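# Move towel from low shelf onto the rail

## Task

Pick up the towel lying on the low shelf and drape it across the rail so that a substantial portion hangs down on both sides; the rail must still be upright at the end, and the robot must not have toppled or be left leaning, or the task counts as failed.

## Robot and tools

ROBOT. A LinearBot: an omnidirectional wheeled base with a column about 1.75 m high. A carriage rides the column through 1.0 m of travel (lift_m) and holds two identical six-joint arms, left and right, each ending in a two-finger gripper. Arm bases sit roughly 0.57 m + lift_m above the floor; carriage parts hang about 0.15 m lower. A hand can reach 0.78 m from its shoulder but only about 0.38 m below the arm base. The hand is about 0.16 m long, 0.1 m wide (0.14 m when open), with thin tapered fingertips. Parked arm: joints 1-6 = 0, 0.05, 0.05, 1.45, 0, 0; parked, the robot is about 0.95 m wide and 0.7 m long. Cameras: carriage_camera (fixed, facing forward, tilted about 20 degrees down), left_wrist_camera and right_wrist_camera (looking out past the fingertips).

FRAMES. All positions are metres. Base frame: origin on the floor below the base centre, x forward, y left, z up. The left_hand and right_hand readings are in this frame and mark the point between that hand's finger pads; quat_wxyz rotates base axes to hand axes (hand z runs along the fingers, fingers open along hand y). base_odometry is in the odometry frame (the base frame where the scene began), counts wheel turns only, so slip shows as travel; heading in rad, left positive, -3.142 to 3.142, and may drift a degree or two.

TOOL move. Optional keys: base, joints, speeds, min_time_s, cameras. base holds exactly one relative command, an offset from where the base last reported itself: translate_m (forward +, -2 to 2 m), strafe_m (left +, -2 to 2 m) or rotate_rad (counter-clockwise +, -6.3 to 6.3 rad). joints is one object for both arms keyed by joint name, each value an absolute target: lift_m 0 to 1 m; for each side (left_/right_) joint1_rad -2.617 to 3.054 (yaw about vertical, 0 forward, + left); joint2_rad 0 to 3.141 (shoulder: 0 upper arm back and level, 1.57 up, 3.14 forward level); joint3_rad 0 to 3.141 (elbow: 0 folded, 3.14 straight); joint4_rad -1.57 to 1.57 (wrist pitch, + lifts fingertips); joint5_rad -1.57 to 1.57 (wrist yaw, + turns fingertips to the right, opposite to joint1); joint6_rad -2.094 to 2.094 (roll about the finger axis, + clockwise seen from the forearm); gripper_m 0 to 0.093 m (pad gap). Omitted joints keep their old targets. speeds caps top speed for this call only: translate_m and strafe_m 0.02-0.5 m/s, rotate_rad 0.05-1.57 rad/s, lift_m 0.08-0.25 m/s (defaults are the maxima). min_time_s (0.1-8 s) sets a minimum duration for arm and gripper motions, giving straighter paths. No action exceeds 15 s; base moves time out after 14 s. cameras: list of names or "all" (default all); [] for none. A move with no action just reports state and images. Unknown keys make a call invalid; out-of-range values get it refused, and then later move/wait/finished_scene calls in the same reply are skipped (also after a stop during the call).

RESULTS. The move line reads done, or the worst status: off_target (resting away from target, maybe still pushing), contact_stop or time_out (target dropped, holding in place), not_followed (arm targets withheld because arms would nearly touch; move the blocked arm clear alone first, then the other). on_its_own lists uncommanded behaviour; held at gives a target, not a reading. motor_effort is percent of maximum, bracket = peak; a lift effort that keeps falling while lowering means a hand or load is resting on something. Joint torques wrap at ±28 N m for joints 1-3. Gripper reading sits up to 0.005 m below a hard object's width when squeezing; 0.000-0.001 means closed on nothing. To release, command a gap well above the reading. Images come after the state line pictures, in that order; they may be slightly older than the state.

OTHER TOOLS. wait(seconds 0-10, cameras) lets time pass with no new command. zoom_image(camera, region [x0,y0,x1,y1] pixels, at most 504x504; images are 896x504) magnifies the latest image of a camera that was in the newest result. read_manual(section "licences") gives licence text only. finished_scene(scene=1) ends the scene irreversibly and reports success; the towel must stay on the rail without help.

CAUTIONS. The robot can tip over and cannot recover, especially with a high carriage, stretched or loaded arms, pulling, or abrupt stops; only images reveal leaning. Never back under a table edge. Contact stops come late: after a touch the base may coast up to 0.35 m at 0.5 m/s, about 0.05 m at 0.1 m/s, so drive slowly near furniture (which slow drives can shove). If pinned, drive about 0.2 m back the way you came, repeating if needed. Arms have no contact stop; a blocked arm keeps pressing and snaps to target when freed. Hand readings drift at long reach and sag under load. Arms must not strike or squeeze each other. Stretched or loaded arms overheat: MOTOR HOT appears at 75 °C, and at 100 °C the arm goes limp for 30-60 s (OVER-TEMPERATURE FAULT, then limit_stop_at_motor_heat; resend targets). Park arms to cool. Avoid dropping things, knocking the rail over, slamming or pushing hard. Faster robot motion is preferred; the simulation keeps running while you think.

Each tool is called after ">>>" as name([rows], argument=value, ...), one row to a line, values as JSON.

## Session

>>> move()

Scene clock: 0.00 s.
Joint torques (N m): no reading
base_odometry: x=+0.000 y=+0.000 heading=+0.000
base_status: not commanded
joint_positions: lift_m=+0.300 left_joint1_rad=-0.008 left_joint2_rad=+0.038 left_joint3_rad=+0.056 left_joint4_rad=+1.461 left_joint5_rad=+0.046 left_joint6_rad=+0.033 left_gripper_m=+0.094 right_joint1_rad=+0.002 right_joint2_rad=+0.049 right_joint3_rad=+0.045 right_joint4_rad=+1.456 right_joint5_rad=-0.001 right_joint6_rad=+0.034 right_gripper_m=+0.094
joint_status: not commanded
motor_effort: lift_m=+23 drive_wheels=-2
left_hand: x=+0.2871 y=+0.3316 z=+1.3237 quat_wxyz=(+0.999, +0.024, +0.045, +0.011) (m; base frame)
right_hand: x=+0.2954 y=-0.3395 z=+1.3207 quat_wxyz=(+0.998, +0.001, +0.060, +0.018) (m; base frame)
pictures: carriage_camera, left_wrist_camera, right_wrist_camera

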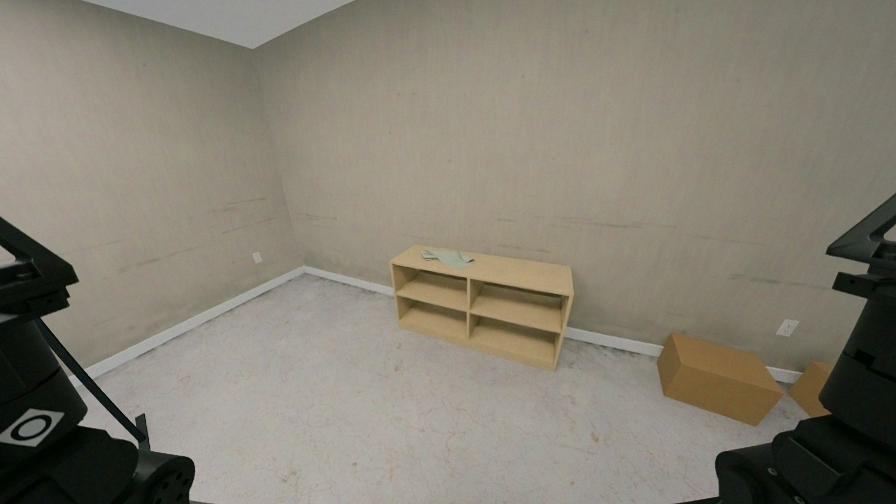

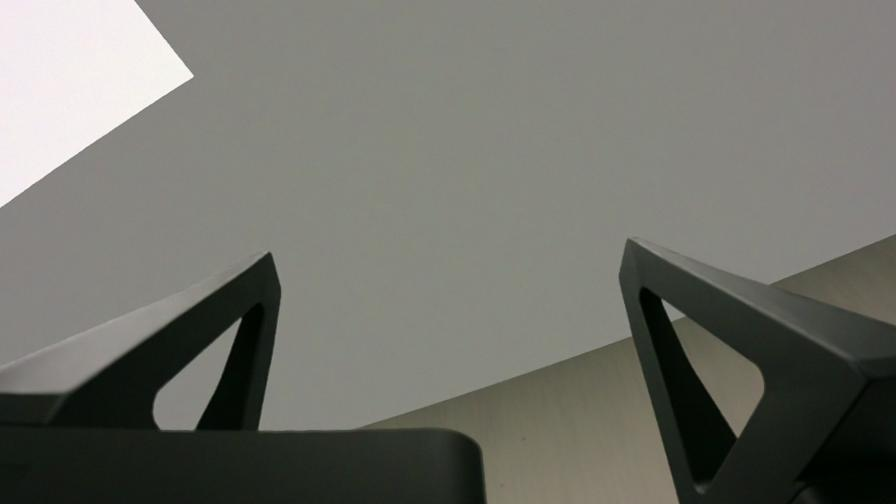

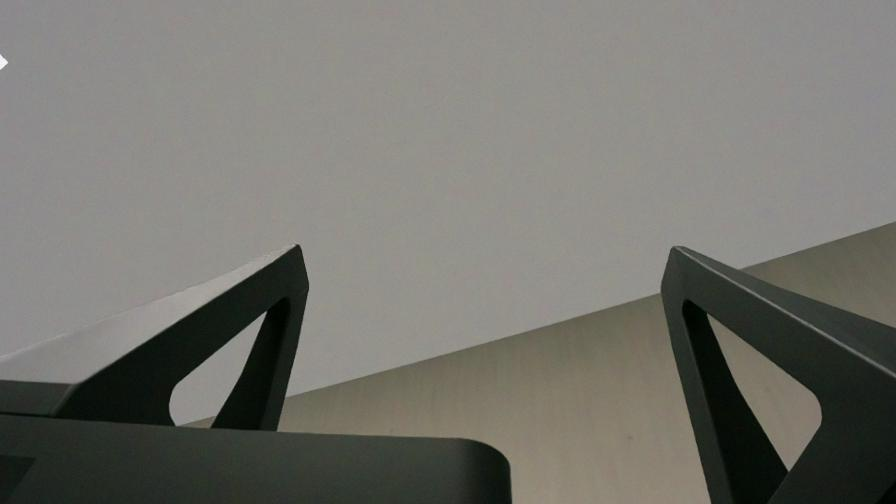

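>>> zoom_image(camera="carriage_camera", region=[370, 220, 600, 380])

>>> move(base={"rotate_rad": -1.4}, cameras=["carriage_camera"])

Scaled by 2.191 from the camera's 896x504 image, which has a finer 1280x720 frame.

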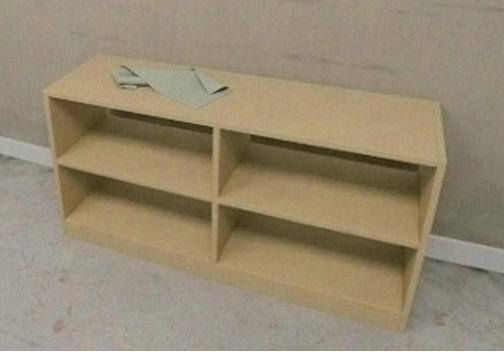

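Scene clock: 5.37 s.
Joint torques (N m): left_arm=[-0.31 3.96 5.79 -0.22 0.01 -0.09] | right_arm=[-0.21 4.04 6.16 -0.19 0.06 0.06]
move: done
base_odometry: x=+0.000 y=+0.000 heading=-1.400
base_status: done
joint_positions: lift_m=+0.300 left_joint1_rad=-0.008 left_joint2_rad=+0.038 left_joint3_rad=+0.056 left_joint4_rad=+1.461 left_joint5_rad=+0.046 left_joint6_rad=+0.033 left_gripper_m=+0.094 right_joint1_rad=+0.002 right_joint2_rad=+0.049 right_joint3_rad=+0.045 right_joint4_rad=+1.456 right_joint5_rad=+0.000 right_joint6_rad=+0.034 right_gripper_m=+0.094
joint_status: not commanded
motor_effort: lift_m=+23(23) drive_wheels=+7(15)
left_hand: x=+0.2872 y=+0.3316 z=+1.3236 quat_wxyz=(+0.999, +0.024, +0.046, +0.011) (m; base frame)
right_hand: x=+0.2954 y=-0.3396 z=+1.3207 quat_wxyz=(+0.998, +0.001, +0.060, +0.018) (m; base frame)
pictures: carriage_camera

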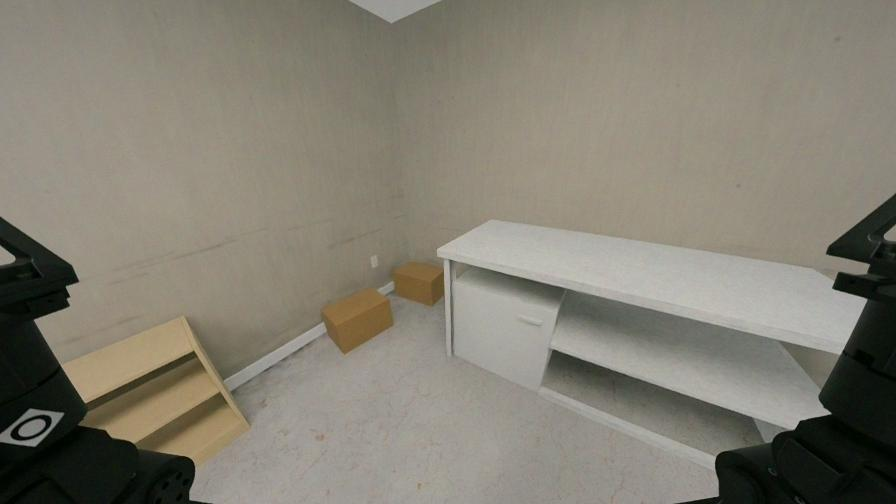

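>>> move(base={"rotate_rad": -1.5}, cameras=["carriage_camera"])

>>> move(base={"rotate_rad": -1.5}, cameras=["carriage_camera"])

Scene clock: 11.47 s.
Joint torques (N m): left_arm=[-0.31 4.01 5.76 -0.23 0.01 -0.09] | right_arm=[-0.21 3.96 6.17 -0.18 0.06 0.07]
move: done
base_odometry: x=+0.000 y=+0.000 heading=-2.899
base_status: done
joint_positions: lift_m=+0.300 left_joint1_rad=-0.008 left_joint2_rad=+0.038 left_joint3_rad=+0.056 left_joint4_rad=+1.461 left_joint5_rad=+0.046 left_joint6_rad=+0.033 left_gripper_m=+0.094 right_joint1_rad=+0.002 right_joint2_rad=+0.049 right_joint3_rad=+0.045 right_joint4_rad=+1.456 right_joint5_rad=+0.000 right_joint6_rad=+0.034 right_gripper_m=+0.094
joint_status: not commanded
motor_effort: lift_m=+23(23) drive_wheels=+7(15)
left_hand: x=+0.2873 y=+0.3316 z=+1.3236 quat_wxyz=(+0.999, +0.024, +0.046, +0.011) (m; base frame)
right_hand: x=+0.2954 y=-0.3396 z=+1.3207 quat_wxyz=(+0.998, +0.001, +0.060, +0.018) (m; base frame)
pictures: carriage_camera

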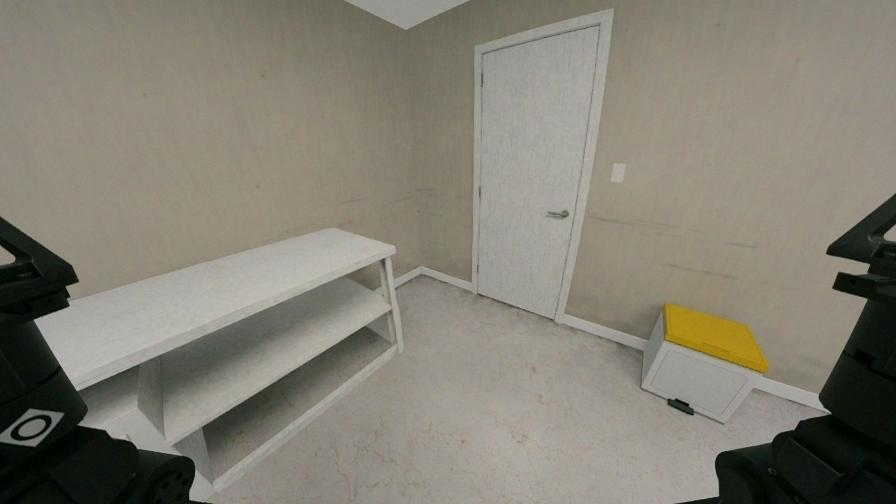

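Scene clock: 14.50 s.
Joint torques (N m): left_arm=[-0.29 4.07 5.81 -0.22 0 -0.09] | right_arm=[-0.24 4.01 6.15 -0.17 0.05 0.08]
move: done
base_odometry: x=+0.000 y=+0.000 heading=+1.885
base_status: done
joint_positions: lift_m=+0.300 left_joint1_rad=-0.008 left_joint2_rad=+0.038 left_joint3_rad=+0.056 left_joint4_rad=+1.461 left_joint5_rad=+0.046 left_joint6_rad=+0.033 left_gripper_m=+0.094 right_joint1_rad=+0.002 right_joint2_rad=+0.049 right_joint3_rad=+0.045 right_joint4_rad=+1.456 right_joint5_rad=+0.000 right_joint6_rad=+0.034 right_gripper_m=+0.094
joint_status: not commanded
motor_effort: lift_m=+23(23) drive_wheels=+7(14)
left_hand: x=+0.2873 y=+0.3316 z=+1.3236 quat_wxyz=(+0.999, +0.024, +0.046, +0.011) (m; base frame)
right_hand: x=+0.2954 y=-0.3397 z=+1.3207 quat_wxyz=(+0.998, +0.001, +0.060, +0.018) (m; base frame)
pictures: carriage_camera

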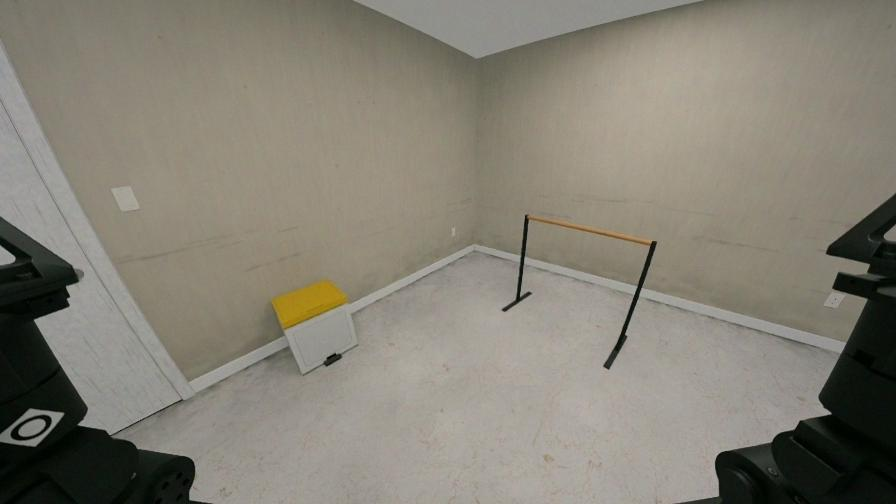

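>>> move(base={"rotate_rad": -2.285}, cameras=[])

>>> move(base={"strafe_m": 0.7}, cameras=["carriage_camera"])

>>> move(base={"translate_m": 0.6}, cameras=["carriage_camera"])

Scene clock: 50.97 s.
Joint torques (N m): left_arm=[-0.34 4.07 5.81 -0.23 0.01 -0.09] | right_arm=[-0.23 3.96 6.12 -0.18 0.05 0.06]
move: done
base_odometry: x=+0.000 y=+0.000 heading=-0.400
base_status: done
joint_positions: lift_m=+0.300 left_joint1_rad=-0.008 left_joint2_rad=+0.038 left_joint3_rad=+0.056 left_joint4_rad=+1.460 left_joint5_rad=+0.046 left_joint6_rad=+0.033 left_gripper_m=+0.094 right_joint1_rad=+0.002 right_joint2_rad=+0.049 right_joint3_rad=+0.045 right_joint4_rad=+1.455 right_joint5_rad=+0.001 right_joint6_rad=+0.034 right_gripper_m=+0.094
joint_status: not commanded
motor_effort: lift_m=+23(23) drive_wheels=+7(16)
left_hand: x=+0.2876 y=+0.3316 z=+1.3236 quat_wxyz=(+0.999, +0.024, +0.046, +0.011) (m; base frame)
right_hand: x=+0.2955 y=-0.3397 z=+1.3206 quat_wxyz=(+0.998, +0.001, +0.060, +0.018) (m; base frame)
pictures: none
No camera images: "cameras" was empty.

Scene clock: 54.60 s.
Joint torques (N m): left_arm=[-0.27 4.01 5.82 -0.22 0 -0.08] | right_arm=[-0.32 3.92 6.12 -0.17 0.06 0.06]
move: done
base_odometry: x=+0.274 y=+0.644 heading=-0.401
base_status: done
joint_positions: lift_m=+0.300 left_joint1_rad=-0.009 left_joint2_rad=+0.038 left_joint3_rad=+0.056 left_joint4_rad=+1.460 left_joint5_rad=+0.046 left_joint6_rad=+0.033 left_gripper_m=+0.094 right_joint1_rad=+0.002 right_joint2_rad=+0.049 right_joint3_rad=+0.045 right_joint4_rad=+1.455 right_joint5_rad=+0.000 right_joint6_rad=+0.034 right_gripper_m=+0.094
joint_status: not commanded
motor_effort: lift_m=+23(23) drive_wheels=-6(17)
left_hand: x=+0.2876 y=+0.3315 z=+1.3236 quat_wxyz=(+0.999, +0.024, +0.046, +0.011) (m; base frame)
right_hand: x=+0.2955 y=-0.3396 z=+1.3206 quat_wxyz=(+0.998, +0.001, +0.060, +0.018) (m; base frame)
pictures: carriage_camera

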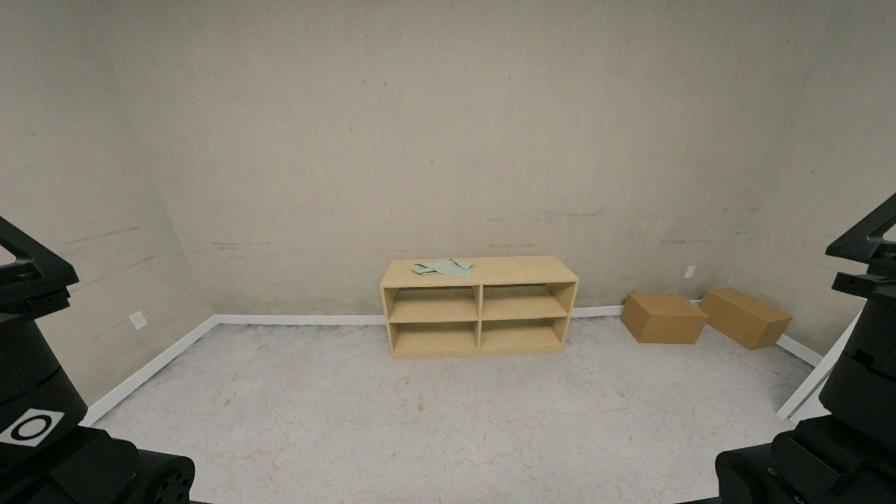

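Scene clock: 57.97 s.
Joint torques (N m): left_arm=[-0.34 4.04 5.85 -0.2 0 -0.08] | right_arm=[-0.21 3.93 6.09 -0.22 0.04 0.06]
move: done
base_odometry: x=+0.826 y=+0.411 heading=-0.400
base_status: done
joint_positions: lift_m=+0.300 left_joint1_rad=-0.009 left_joint2_rad=+0.038 left_joint3_rad=+0.056 left_joint4_rad=+1.460 left_joint5_rad=+0.046 left_joint6_rad=+0.033 left_gripper_m=+0.094 right_joint1_rad=+0.002 right_joint2_rad=+0.049 right_joint3_rad=+0.045 right_joint4_rad=+1.456 right_joint5_rad=+0.000 right_joint6_rad=+0.034 right_gripper_m=+0.094
joint_status: not commanded
motor_effort: lift_m=+23(23) drive_wheels=-5(15)
left_hand: x=+0.2876 y=+0.3315 z=+1.3236 quat_wxyz=(+0.999, +0.024, +0.046, +0.011) (m; base frame)
right_hand: x=+0.2953 y=-0.3396 z=+1.3207 quat_wxyz=(+0.998, +0.001, +0.059, +0.018) (m; base frame)
pictures: carriage_camera

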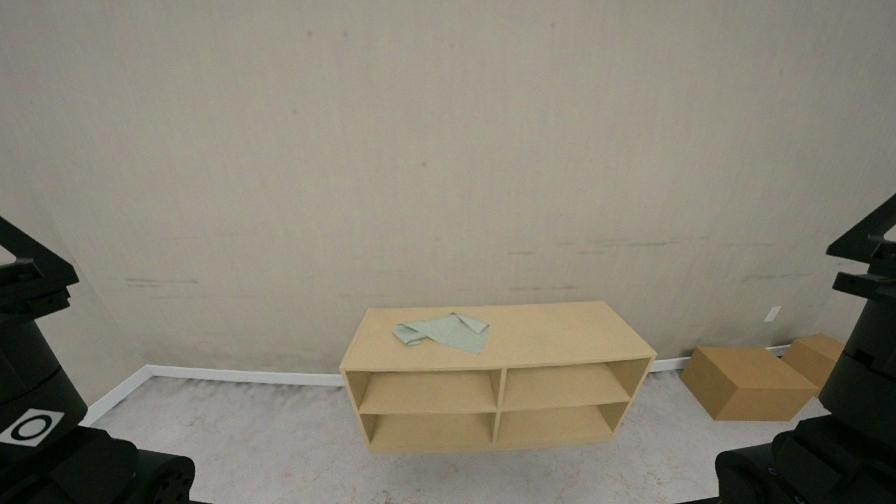

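>>> zoom_image(camera="carriage_camera", region=[380, 300, 510, 370])

Scaled by 3.877 from the camera's 896x504 image, which has a finer 1280x720 frame.

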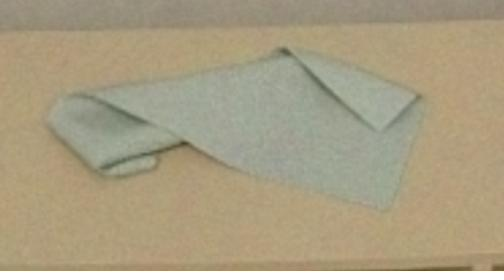

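>>> move(base={"translate_m": 0.375}, joints={"lift_m": 0.5}, speeds={"translate_m": 0.2}, cameras=[])

>>> move(joints={"right_joint1_rad": 0.558, "right_joint2_rad": 2.855, "right_joint3_rad": 1.468, "right_joint4_rad": -0.183, "right_joint5_rad": 0, "right_joint6_rad": 0.95, "right_gripper_m": 0.07}, min_time_s=2.5)

Scene clock: 81.90 s.
Joint torques (N m): left_arm=[-0.31 4.26 5.82 -0.24 0.01 -0.07] | right_arm=[-0.23 3.88 6.12 -0.22 0.07 0.06]
move: done
base_odometry: x=+1.172 y=+0.265 heading=-0.400
base_status: done
joint_positions: lift_m=+0.500 left_joint1_rad=-0.009 left_joint2_rad=+0.038 left_joint3_rad=+0.056 left_joint4_rad=+1.460 left_joint5_rad=+0.046 left_joint6_rad=+0.033 left_gripper_m=+0.094 right_joint1_rad=+0.002 right_joint2_rad=+0.049 right_joint3_rad=+0.045 right_joint4_rad=+1.457 right_joint5_rad=+0.000 right_joint6_rad=+0.034 right_gripper_m=+0.094
joint_status: all done
motor_effort: lift_m=+24(30) drive_wheels=-5(13)
left_hand: x=+0.2873 y=+0.3315 z=+1.5235 quat_wxyz=(+0.999, +0.024, +0.046, +0.011) (m; base frame)
right_hand: x=+0.2951 y=-0.3396 z=+1.5205 quat_wxyz=(+0.998, +0.001, +0.059, +0.018) (m; base frame)
pictures: none
No camera images: "cameras" was empty.

Scene clock: 84.77 s.
Joint torques (N m): left_arm=[-0.29 4.08 5.76 -0.21 0.01 -0.1] | right_arm=[0.34 -11.51 4 0.25 0.14 0.23]
move: done
base_odometry: x=+1.172 y=+0.265 heading=-0.400
base_status: not commanded
joint_positions: lift_m=+0.500 left_joint1_rad=-0.009 left_joint2_rad=+0.038 left_joint3_rad=+0.056 left_joint4_rad=+1.460 left_joint5_rad=+0.046 left_joint6_rad=+0.033 left_gripper_m=+0.094 right_joint1_rad=+0.552 right_joint2_rad=+2.820 right_joint3_rad=+1.461 right_joint4_rad=-0.166 right_joint5_rad=+0.000 right_joint6_rad=+0.939 right_gripper_m=+0.070
joint_status: all done
motor_effort: lift_m=+25(25) drive_wheels=-4(5)
left_hand: x=+0.2873 y=+0.3315 z=+1.5235 quat_wxyz=(+0.999, +0.024, +0.046, +0.011) (m; base frame)
right_hand: x=+0.5985 y=-0.1340 z=+0.8155 quat_wxyz=(+0.017, +0.192, +0.981, +0.016) (m; base frame)
pictures: carriage_camera, left_wrist_camera, right_wrist_camera
camera_calibration:
carriage_camera: T_world_to_cam=[[-0.00559344, -0.999683, -0.0245389, 0.0387155], [-0.377647, 0.0248338, -0.925616, 1.47351], [0.925933, 0.00408966, -0.377667, 0.382644], [0, 0, 0, 1]] pos_world=[0.202381, 0.000545588, 1.50937]
left_wrist_camera: T_world_to_cam=[[0.0405601, -0.996609, -0.0715913, 0.428814], [0.748136, 0.0777848, -0.65897, 0.767283], [0.662304, -0.0268322, 0.748754, -1.1986], [0, 0, 0, 1]] pos_world=[0.202415, 0.335515, 1.43377]
right_wrist_camera: T_world_to_cam=[[-0.394024, -0.913964, -0.09703, 0.204399], [-0.786593, 0.280725, 0.549968, 0.0744326], [-0.475413, 0.293024, -0.82953, 1.12881], [0, 0, 0, 1]] pos_world=[0.675737, -0.16485, 0.915279]

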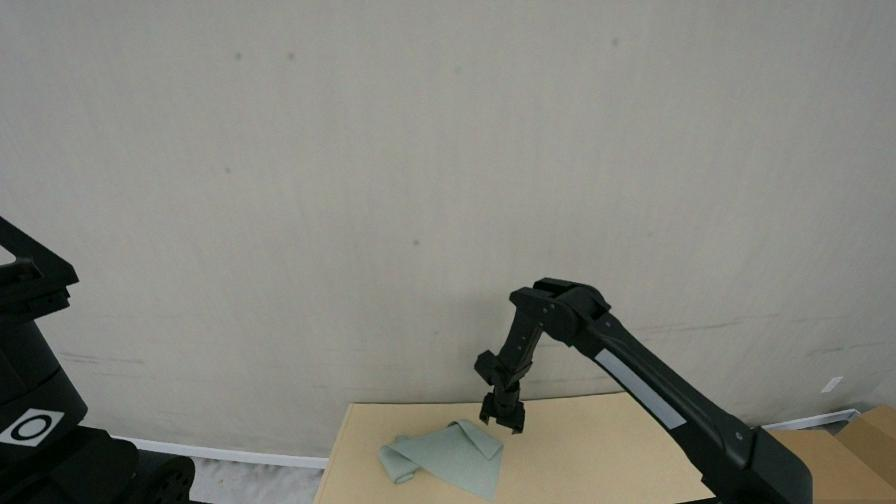

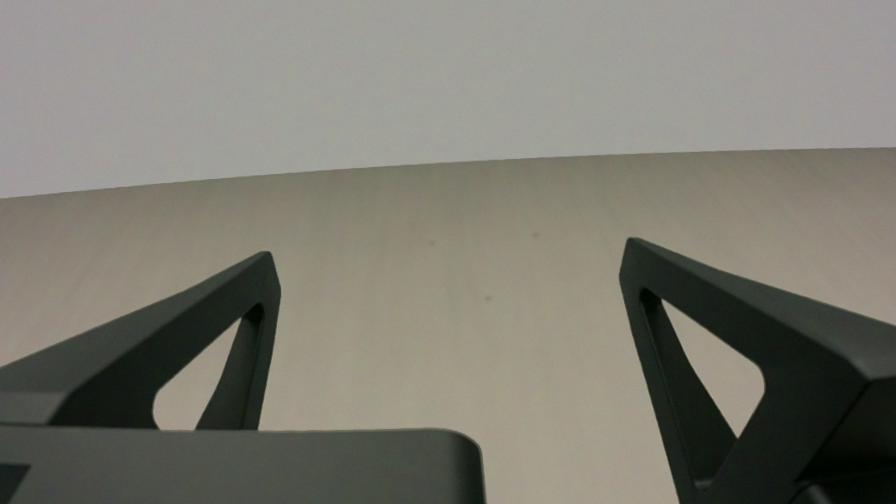

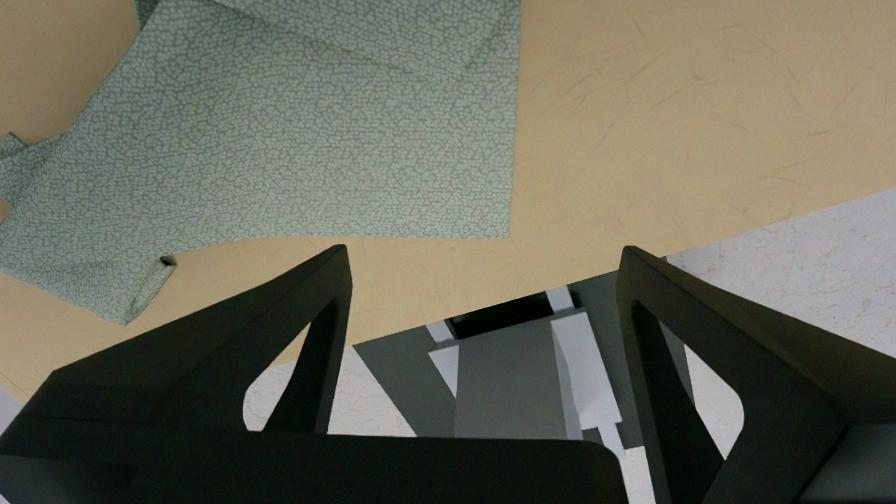

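>>> move(joints={"right_joint1_rad": 0.589, "right_joint2_rad": 2.885, "right_joint3_rad": 1.569, "right_joint4_rad": -0.255, "right_joint6_rad": 0.975, "lift_m": 0.34}, min_time_s=1, cameras=["right_wrist_camera", "carriage_camera"])

Scene clock: 95.10 s.
Joint torques (N m): left_arm=[-0.24 4.08 5.71 -0.22 0 -0.09] | right_arm=[0.46 -12.55 4.37 0.18 0.14 0.18]
move: done
base_odometry: x=+1.172 y=+0.265 heading=-0.400
base_status: not commanded
joint_positions: lift_m=+0.340 left_joint1_rad=-0.009 left_joint2_rad=+0.038 left_joint3_rad=+0.056 left_joint4_rad=+1.460 left_joint5_rad=+0.046 left_joint6_rad=+0.033 left_gripper_m=+0.094 right_joint1_rad=+0.583 right_joint2_rad=+2.854 right_joint3_rad=+1.562 right_joint4_rad=-0.238 right_joint5_rad=+0.000 right_joint6_rad=+0.964 right_gripper_m=+0.070
joint_status: all done
motor_effort: lift_m=+20(20) drive_wheels=+5(5)
left_hand: x=+0.2873 y=+0.3315 z=+1.3641 quat_wxyz=(+0.999, +0.024, +0.046, +0.011) (m; base frame)
right_hand: x=+0.6056 y=-0.1150 z=+0.6550 quat_wxyz=(+0.015, +0.190, +0.982, +0.014) (m; base frame)
pictures: carriage_camera, right_wrist_camera
camera_calibration:
carriage_camera: T_world_to_cam=[[-0.00559344, -0.999683, -0.0245389, 0.0348032], [-0.377647, 0.0248338, -0.925616, 1.32593], [0.925933, 0.00408966, -0.377667, 0.322432], [0, 0, 0, 1]] pos_world=[0.202381, 0.000545588, 1.34993]
right_wrist_camera: T_world_to_cam=[[-0.389629, -0.916269, -0.0929508, 0.203358], [-0.785102, 0.27769, 0.553627, 0.159227], [-0.48146, 0.288685, -0.827561, 0.995399], [0, 0, 0, 1]] pos_world=[0.683489, -0.145241, 0.754504]

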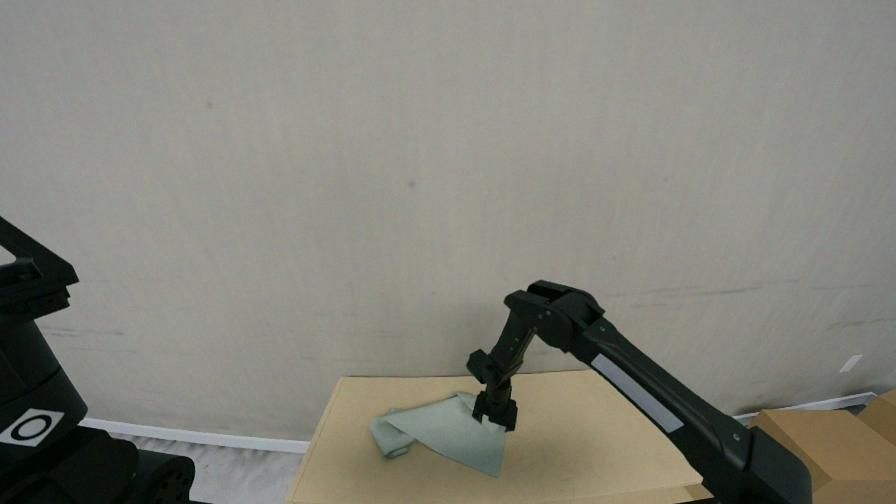

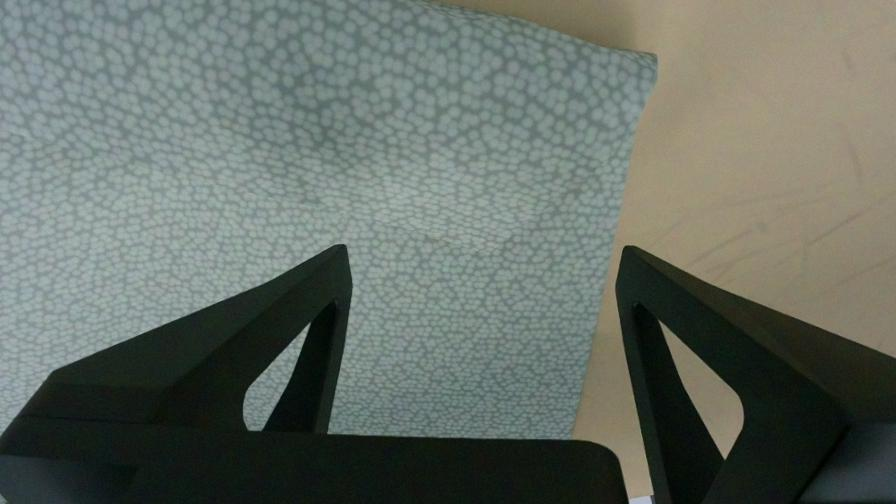

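>>> move(joints={"lift_m": 0.292}, speeds={"lift_m": 0.08}, cameras=["right_wrist_camera"])

Scene clock: 97.57 s.
Joint torques (N m): left_arm=[-0.24 4.05 5.71 -0.21 0.01 -0.07] | right_arm=[0.44 -7.71 3.97 1.12 0.16 0.16]
move: done
base_odometry: x=+1.172 y=+0.265 heading=-0.400
base_status: not commanded
joint_positions: lift_m=+0.293 left_joint1_rad=-0.009 left_joint2_rad=+0.038 left_joint3_rad=+0.056 left_joint4_rad=+1.460 left_joint5_rad=+0.046 left_joint6_rad=+0.033 left_gripper_m=+0.094 right_joint1_rad=+0.583 right_joint2_rad=+2.798 right_joint3_rad=+1.572 right_joint4_rad=-0.336 right_joint5_rad=-0.003 right_joint6_rad=+0.966 right_gripper_m=+0.070
joint_status: all done
motor_effort: lift_m=+16(18) drive_wheels=+5(5)
left_hand: x=+0.2873 y=+0.3315 z=+1.3166 quat_wxyz=(+0.999, +0.024, +0.046, +0.011) (m; base frame)
right_hand: x=+0.6065 y=-0.1137 z=+0.6302 quat_wxyz=(+0.002, +0.190, +0.982, +0.004) (m; base frame)
pictures: right_wrist_camera
camera_calibration:
right_wrist_camera: T_world_to_cam=[[-0.392941, -0.917092, -0.0673741, 0.188367], [-0.768429, 0.287233, 0.571851, 0.152865], [-0.505088, 0.276476, -0.817586, 0.981595], [0, 0, 0, 1]] pos_world=[0.687275, -0.142545, 0.727814]

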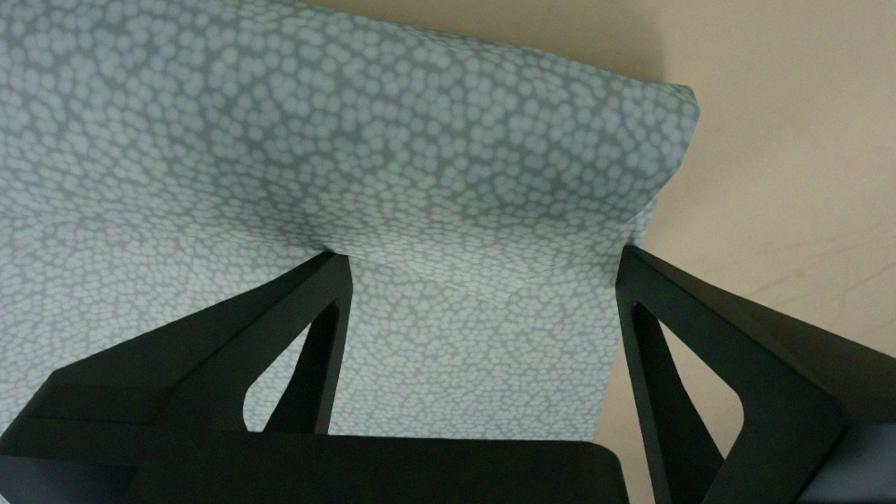

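>>> move(joints={"lift_m": 0.303}, cameras=[])

>>> move(joints={"right_gripper_m": 0.0}, min_time_s=1.5, cameras=["right_wrist_camera"])

Scene clock: 104.17 s.
Joint torques (N m): left_arm=[-0.29 4.04 5.74 -0.22 0 -0.07] | right_arm=[0.39 -9.14 3.85 0.73 0.2 0.17]
move: done
base_odometry: x=+1.172 y=+0.265 heading=-0.400
base_status: not commanded
joint_positions: lift_m=+0.303 left_joint1_rad=-0.009 left_joint2_rad=+0.038 left_joint3_rad=+0.056 left_joint4_rad=+1.460 left_joint5_rad=+0.046 left_joint6_rad=+0.033 left_gripper_m=+0.094 right_joint1_rad=+0.583 right_joint2_rad=+2.819 right_joint3_rad=+1.572 right_joint4_rad=-0.303 right_joint5_rad=-0.002 right_joint6_rad=+0.966 right_gripper_m=+0.070
joint_status: all done
motor_effort: lift_m=+25(28) drive_wheels=+5(5)
left_hand: x=+0.2873 y=+0.3315 z=+1.3265 quat_wxyz=(+0.999, +0.024, +0.046, +0.011) (m; base frame)
right_hand: x=+0.6069 y=-0.1137 z=+0.6320 quat_wxyz=(+0.007, +0.190, +0.982, +0.008) (m; base frame)
pictures: none
No camera images: "cameras" was empty.

Scene clock: 105.97 s.
Joint torques (N m): left_arm=[-0.23 4.07 5.75 -0.23 -0.01 -0.09] | right_arm=[0.12 -9.61 3.74 0.54 0.2 0.17]
move: done
base_odometry: x=+1.172 y=+0.265 heading=-0.400
base_status: not commanded
joint_positions: lift_m=+0.303 left_joint1_rad=-0.009 left_joint2_rad=+0.038 left_joint3_rad=+0.056 left_joint4_rad=+1.460 left_joint5_rad=+0.046 left_joint6_rad=+0.033 left_gripper_m=+0.094 right_joint1_rad=+0.586 right_joint2_rad=+2.819 right_joint3_rad=+1.574 right_joint4_rad=-0.271 right_joint5_rad=-0.005 right_joint6_rad=+0.966 right_gripper_m=+0.003
joint_status: all done
motor_effort: lift_m=+25(25) drive_wheels=+5(5)
left_hand: x=+0.2873 y=+0.3315 z=+1.3265 quat_wxyz=(+0.999, +0.024, +0.046, +0.011) (m; base frame)
right_hand: x=+0.6133 y=-0.1072 z=+0.6326 quat_wxyz=(+0.018, +0.189, +0.982, +0.021) (m; base frame)
pictures: right_wrist_camera
camera_calibration:
right_wrist_camera: T_world_to_cam=[[-0.387147, -0.915752, -0.107309, 0.218994], [-0.790265, 0.269615, 0.550262, 0.180013], [-0.474972, 0.297835, -0.828068, 0.975645], [0, 0, 0, 1]] pos_world=[0.690445, -0.138571, 0.732346]

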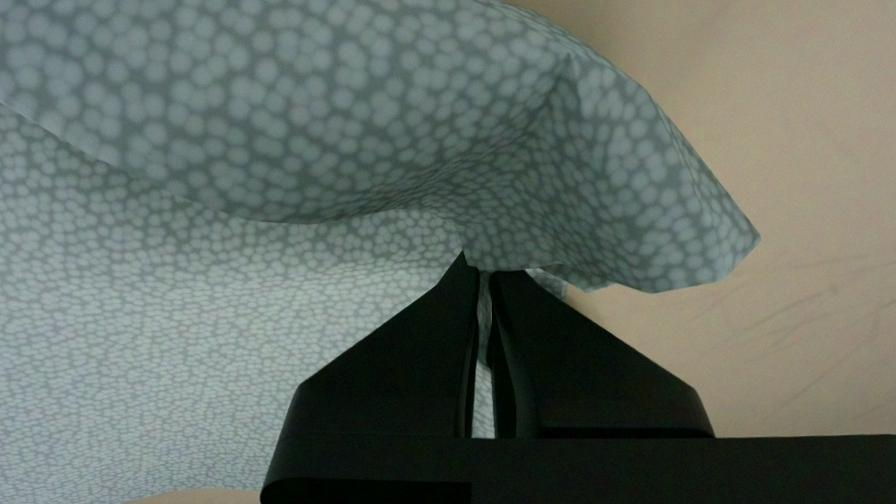

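Cloth is pinched. Lift.

>>> move(joints={"lift_m": 0.7}, speeds={"lift_m": 0.15}, cameras=["carriage_camera", "right_wrist_camera"])

Scene clock: 110.97 s.
Joint torques (N m): left_arm=[-0.29 4 5.71 -0.2 -0.01 -0.08] | right_arm=[0.03 -12.19 3.63 0.4 0.2 0.16]
move: done
base_odometry: x=+1.172 y=+0.265 heading=-0.400
base_status: not commanded
joint_positions: lift_m=+0.700 left_joint1_rad=-0.009 left_joint2_rad=+0.038 left_joint3_rad=+0.056 left_joint4_rad=+1.460 left_joint5_rad=+0.046 left_joint6_rad=+0.033 left_gripper_m=+0.094 right_joint1_rad=+0.586 right_joint2_rad=+2.850 right_joint3_rad=+1.574 right_joint4_rad=-0.257 right_joint5_rad=-0.004 right_joint6_rad=+0.966 right_gripper_m=+0.003
joint_status: all done
motor_effort: lift_m=+24(29) drive_wheels=+5(5)
left_hand: x=+0.2873 y=+0.3315 z=+1.7236 quat_wxyz=(+0.999, +0.024, +0.046, +0.011) (m; base frame)
right_hand: x=+0.6064 y=-0.1120 z=+1.0176 quat_wxyz=(+0.012, +0.189, +0.982, +0.015) (m; base frame)
pictures: carriage_camera, right_wrist_camera
camera_calibration:
carriage_camera: T_world_to_cam=[[-0.00559344, -0.999683, -0.0245389, 0.0436246], [-0.377647, 0.0248338, -0.925616, 1.65868], [0.925933, 0.00408966, -0.377667, 0.458196], [0, 0, 0, 1]] pos_world=[0.202381, 0.000545588, 1.70942]
right_wrist_camera: T_world_to_cam=[[-0.388561, -0.916775, -0.0924374, 0.23885], [-0.782673, 0.275444, 0.55817, -0.0479756], [-0.486255, 0.289231, -0.824562, 1.29491], [0, 0, 0, 1]] pos_world=[0.684915, -0.142342, 1.11659]

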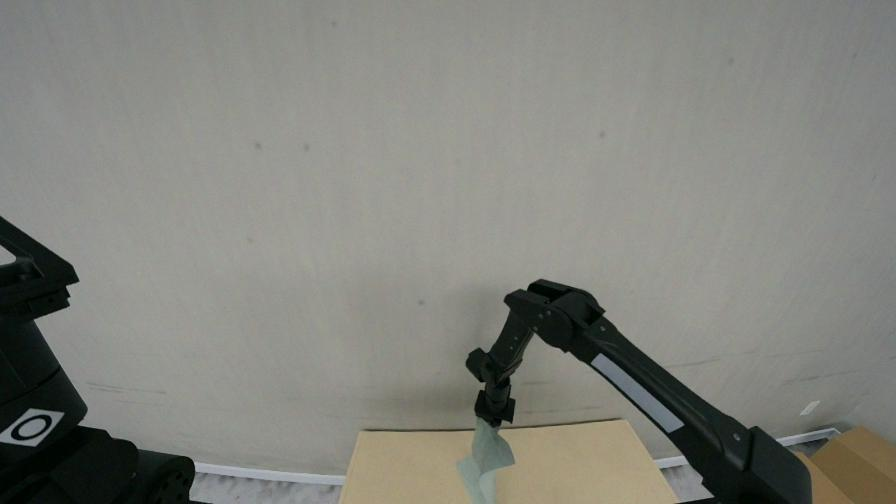

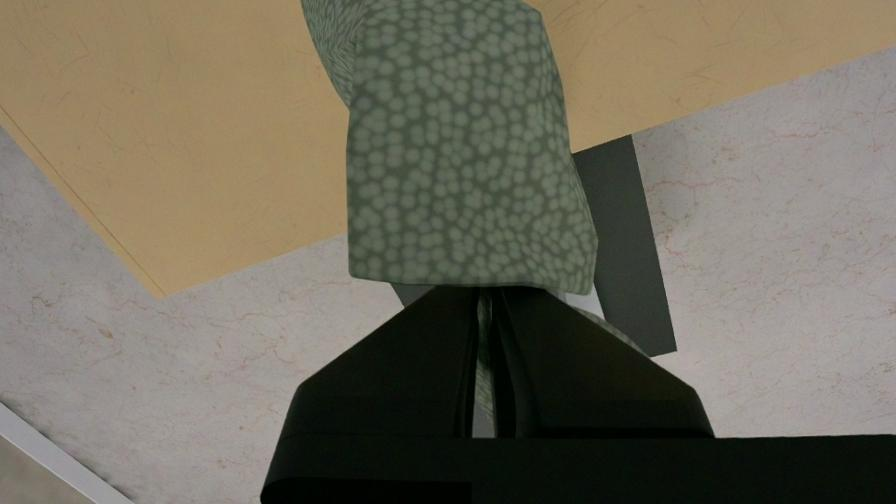

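>>> move(base={"translate_m": -0.5}, speeds={"translate_m": 0.3}, cameras=["carriage_camera"])

>>> move(base={"rotate_rad": 1.524}, speeds={"rotate_rad": 1.0}, cameras=[])

>>> move(base={"strafe_m": 1.06}, speeds={"strafe_m": 0.4}, cameras=["carriage_camera", "right_wrist_camera"])

Scene clock: 119.30 s.
Joint torques (N m): left_arm=[-0.28 3.99 5.86 -0.19 0.01 -0.08] | right_arm=[-0.12 -12.34 3.43 0.36 0.16 0.16]
move: done
base_odometry: x=+0.711 y=+0.460 heading=-0.399
base_status: done
joint_positions: lift_m=+0.700 left_joint1_rad=-0.009 left_joint2_rad=+0.038 left_joint3_rad=+0.056 left_joint4_rad=+1.459 left_joint5_rad=+0.047 left_joint6_rad=+0.033 left_gripper_m=+0.094 right_joint1_rad=+0.587 right_joint2_rad=+2.850 right_joint3_rad=+1.574 right_joint4_rad=-0.255 right_joint5_rad=-0.001 right_joint6_rad=+0.966 right_gripper_m=+0.003
joint_status: not commanded
motor_effort: lift_m=+24(24) drive_wheels=-2(13)
left_hand: x=+0.2876 y=+0.3315 z=+1.7235 quat_wxyz=(+0.999, +0.024, +0.046, +0.011) (m; base frame)
right_hand: x=+0.6068 y=-0.1116 z=+1.0176 quat_wxyz=(+0.014, +0.188, +0.982, +0.014) (m; base frame)
pictures: carriage_camera
camera_calibration:
carriage_camera: T_world_to_cam=[[-0.00559344, -0.999683, -0.0245389, 0.0436246], [-0.377647, 0.0248338, -0.925616, 1.65868], [0.925933, 0.00408966, -0.377667, 0.458196], [0, 0, 0, 1]] pos_world=[0.202381, 0.000545588, 1.70942]

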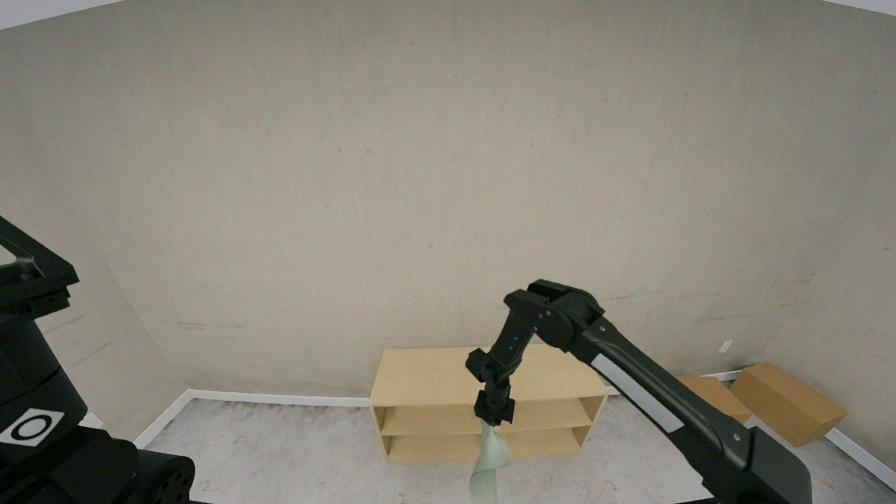

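Scene clock: 122.37 s.
Joint torques (N m): left_arm=[-0.29 4.04 5.75 -0.19 0.01 -0.09] | right_arm=[-0.03 -12.1 3.47 0.32 0.16 0.16]
move: done
base_odometry: x=+0.711 y=+0.460 heading=+1.124
base_status: done
joint_positions: lift_m=+0.700 left_joint1_rad=-0.009 left_joint2_rad=+0.038 left_joint3_rad=+0.056 left_joint4_rad=+1.459 left_joint5_rad=+0.047 left_joint6_rad=+0.033 left_gripper_m=+0.094 right_joint1_rad=+0.586 right_joint2_rad=+2.850 right_joint3_rad=+1.574 right_joint4_rad=-0.253 right_joint5_rad=-0.001 right_joint6_rad=+0.966 right_gripper_m=+0.003
joint_status: not commanded
motor_effort: lift_m=+24(24) drive_wheels=+8(16)
left_hand: x=+0.2876 y=+0.3315 z=+1.7235 quat_wxyz=(+0.999, +0.024, +0.046, +0.011) (m; base frame)
right_hand: x=+0.6075 y=-0.1118 z=+1.0176 quat_wxyz=(+0.015, +0.189, +0.982, +0.015) (m; base frame)
pictures: none
No camera images: "cameras" was empty.

Scene clock: 126.90 s.
Joint torques (N m): left_arm=[-0.24 4.07 5.79 -0.18 0 -0.08] | right_arm=[-0.16 -12.27 3.25 0.33 0.16 0.16]
move: done
base_odometry: x=-0.245 y=+0.916 heading=+1.125
base_status: done
joint_positions: lift_m=+0.700 left_joint1_rad=-0.009 left_joint2_rad=+0.038 left_joint3_rad=+0.056 left_joint4_rad=+1.459 left_joint5_rad=+0.047 left_joint6_rad=+0.033 left_gripper_m=+0.094 right_joint1_rad=+0.588 right_joint2_rad=+2.850 right_joint3_rad=+1.574 right_joint4_rad=-0.253 right_joint5_rad=-0.001 right_joint6_rad=+0.966 right_gripper_m=+0.003
joint_status: not commanded
motor_effort: lift_m=+24(24) drive_wheels=-7(18)
left_hand: x=+0.2876 y=+0.3315 z=+1.7235 quat_wxyz=(+0.999, +0.024, +0.046, +0.011) (m; base frame)
right_hand: x=+0.6070 y=-0.1111 z=+1.0176 quat_wxyz=(+0.015, +0.188, +0.982, +0.015) (m; base frame)
pictures: carriage_camera, right_wrist_camera
camera_calibration:
carriage_camera: T_world_to_cam=[[-0.00559344, -0.999683, -0.0245389, 0.0436246], [-0.377647, 0.0248338, -0.925616, 1.65868], [0.925933, 0.00408966, -0.377667, 0.458196], [0, 0, 0, 1]] pos_world=[0.202381, 0.000545588, 1.70942]
right_wrist_camera: T_world_to_cam=[[-0.386084, -0.917657, -0.0940465, 0.240025], [-0.786258, 0.274045, 0.553803, -0.0413558], [-0.482428, 0.287759, -0.82732, 1.29526], [0, 0, 0, 1]] pos_world=[0.685022, -0.141129, 1.11707]

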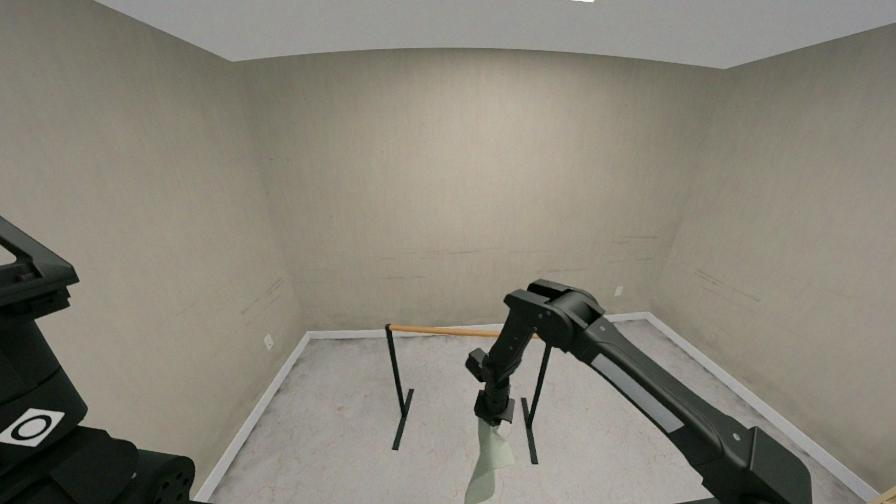

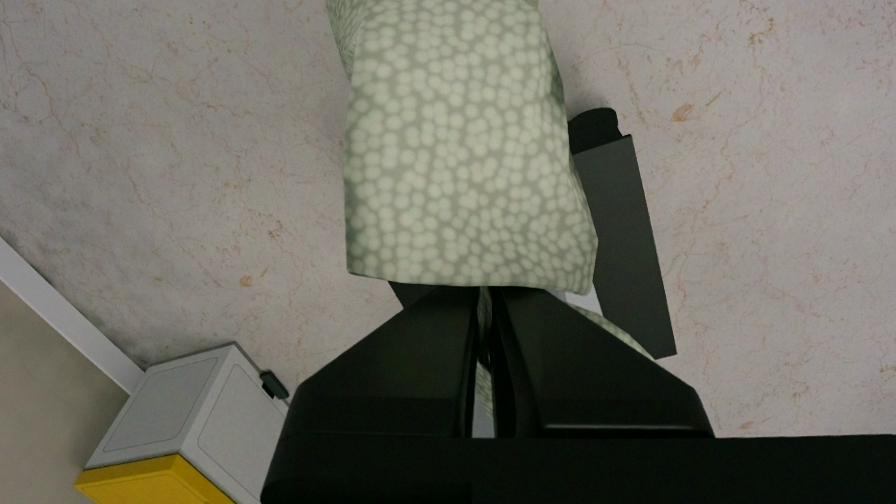

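>>> move(base={"rotate_rad": -0.15}, joints={"right_joint1_rad": 0.466, "right_joint2_rad": 2.97, "right_joint3_rad": 2.281, "right_joint4_rad": -0.911, "right_joint6_rad": 0.466}, min_time_s=2, cameras=[])

>>> move(base={"strafe_m": 0.08}, speeds={"strafe_m": 0.2}, cameras=["carriage_camera"])

Scene clock: 147.67 s.
Joint torques (N m): left_arm=[-0.24 3.97 5.81 -0.19 -0.02 -0.08] | right_arm=[-0.75 -14.11 7.83 0.15 0.12 -0.01]
move: done
base_odometry: x=-0.246 y=+0.916 heading=+0.976
base_status: done
joint_positions: lift_m=+0.700 left_joint1_rad=-0.009 left_joint2_rad=+0.038 left_joint3_rad=+0.056 left_joint4_rad=+1.459 left_joint5_rad=+0.047 left_joint6_rad=+0.033 left_gripper_m=+0.094 right_joint1_rad=+0.472 right_joint2_rad=+2.922 right_joint3_rad=+2.268 right_joint4_rad=-0.894 right_joint5_rad=-0.001 right_joint6_rad=+0.477 right_gripper_m=+0.003
joint_status: all done
motor_effort: lift_m=+24(24) drive_wheels=+6(11)
left_hand: x=+0.2876 y=+0.3315 z=+1.7235 quat_wxyz=(+0.999, +0.024, +0.046, +0.011) (m; base frame)
right_hand: x=+0.7225 y=-0.1060 z=+1.1146 quat_wxyz=(+0.010, +0.003, +1.000, +0.005) (m; base frame)
pictures: none
No camera images: "cameras" was empty.

Scene clock: 149.07 s.
Joint torques (N m): left_arm=[-0.14 4.01 5.82 -0.2 -0.01 -0.09] | right_arm=[-0.58 -14.27 7.77 0.19 0.11 -0.02]
move: done
base_odometry: x=-0.312 y=+0.961 heading=+0.975
base_status: done
joint_positions: lift_m=+0.700 left_joint1_rad=-0.009 left_joint2_rad=+0.038 left_joint3_rad=+0.056 left_joint4_rad=+1.459 left_joint5_rad=+0.047 left_joint6_rad=+0.033 left_gripper_m=+0.094 right_joint1_rad=+0.471 right_joint2_rad=+2.922 right_joint3_rad=+2.269 right_joint4_rad=-0.898 right_joint5_rad=-0.001 right_joint6_rad=+0.475 right_gripper_m=+0.003
joint_status: not commanded
motor_effort: lift_m=+24(24) drive_wheels=+7(13)
left_hand: x=+0.2876 y=+0.3315 z=+1.7235 quat_wxyz=(+0.999, +0.024, +0.046, +0.011) (m; base frame)
right_hand: x=+0.7222 y=-0.1068 z=+1.1147 quat_wxyz=(+0.009, +0.002, +1.000, +0.005) (m; base frame)
pictures: carriage_camera
camera_calibration:
carriage_camera: T_world_to_cam=[[-0.00559344, -0.999683, -0.0245389, 0.0436246], [-0.377647, 0.0248338, -0.925616, 1.65868], [0.925933, 0.00408966, -0.377667, 0.458196], [0, 0, 0, 1]] pos_world=[0.202381, 0.000545588, 1.70942]

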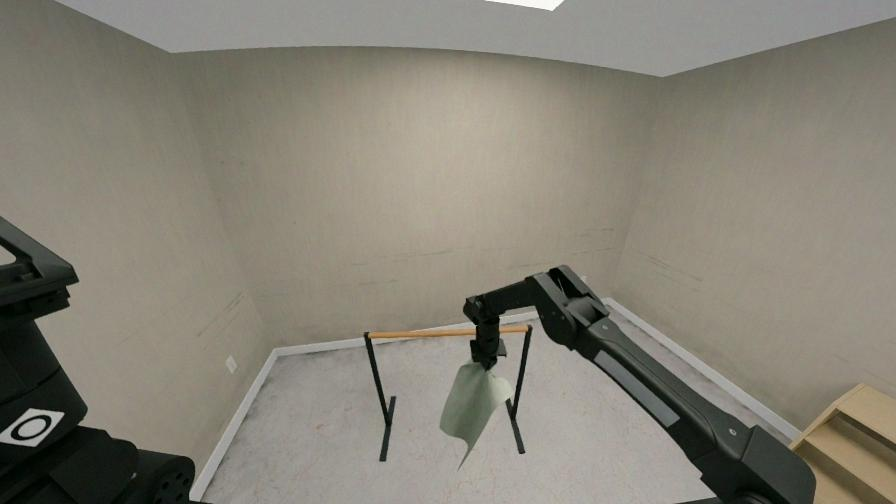

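>>> move(base={"translate_m": 0.54}, joints={"lift_m": 0.54}, speeds={"translate_m": 0.15}, cameras=["carriage_camera", "right_wrist_camera"])

Scene clock: 158.83 s.
Joint torques (N m): left_arm=[-0.24 3.99 5.74 -0.23 -0.01 -0.09] | right_arm=[-0.5 -15.83 7.01 0.24 0.12 -0.05]
move: done
base_odometry: x=-0.009 y=+1.409 heading=+0.976
base_status: done
joint_positions: lift_m=+0.540 left_joint1_rad=-0.009 left_joint2_rad=+0.038 left_joint3_rad=+0.056 left_joint4_rad=+1.460 left_joint5_rad=+0.047 left_joint6_rad=+0.033 left_gripper_m=+0.094 right_joint1_rad=+0.469 right_joint2_rad=+2.941 right_joint3_rad=+2.277 right_joint4_rad=-0.912 right_joint5_rad=-0.001 right_joint6_rad=+0.475 right_gripper_m=+0.003
joint_status: all done
motor_effort: lift_m=+20(20) drive_wheels=+6(12)
left_hand: x=+0.2875 y=+0.3315 z=+1.5641 quat_wxyz=(+0.999, +0.024, +0.046, +0.011) (m; base frame)
right_hand: x=+0.7169 y=-0.1106 z=+0.9476 quat_wxyz=(-0.003, +0.003, +1.000, -0.001) (m; base frame)
pictures: carriage_camera, right_wrist_camera
camera_calibration:
carriage_camera: T_world_to_cam=[[-0.00559344, -0.999683, -0.0245389, 0.0397107], [-0.377647, 0.0248338, -0.925616, 1.51105], [0.925933, 0.00408966, -0.377667, 0.39796], [0, 0, 0, 1]] pos_world=[0.202381, 0.000545588, 1.54992]
right_wrist_camera: T_world_to_cam=[[-0.0290972, -0.997983, -0.0564232, -0.0241661], [-0.815494, -0.00894139, 0.578697, 0.0497272], [-0.578034, 0.0628513, -0.813588, 1.32089], [0, 0, 0, 1]] pos_world=[0.803366, -0.106692, 1.04452]

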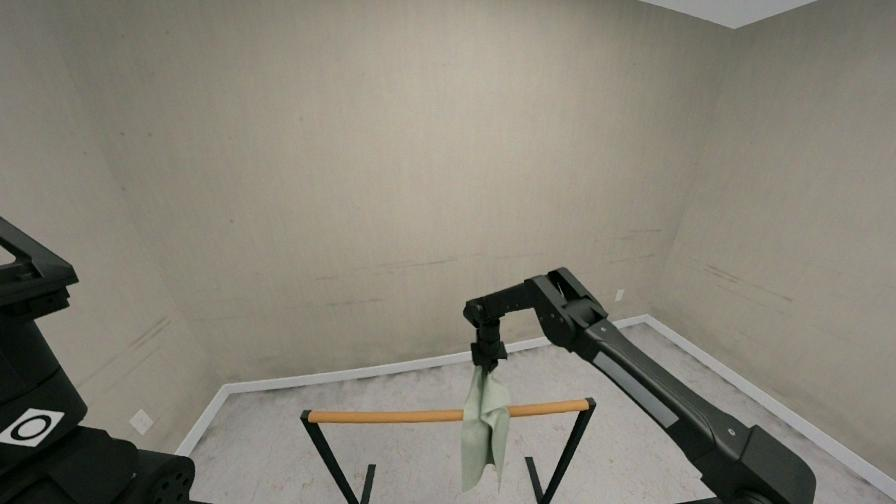

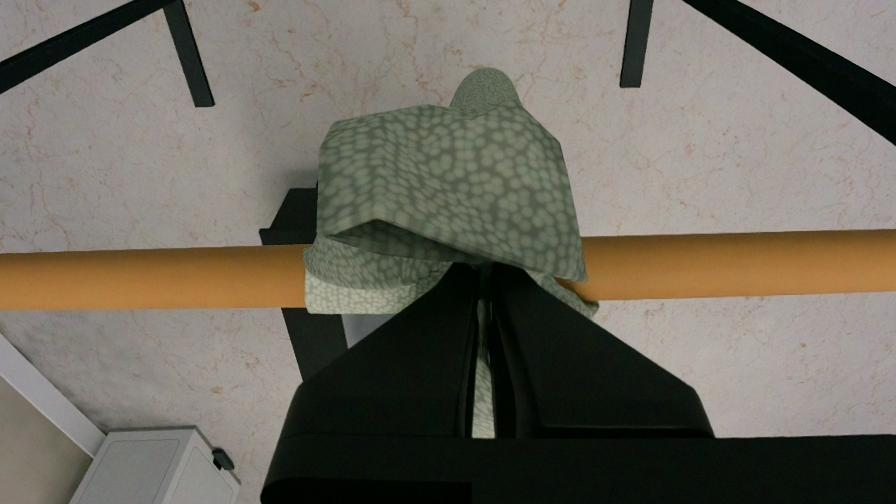

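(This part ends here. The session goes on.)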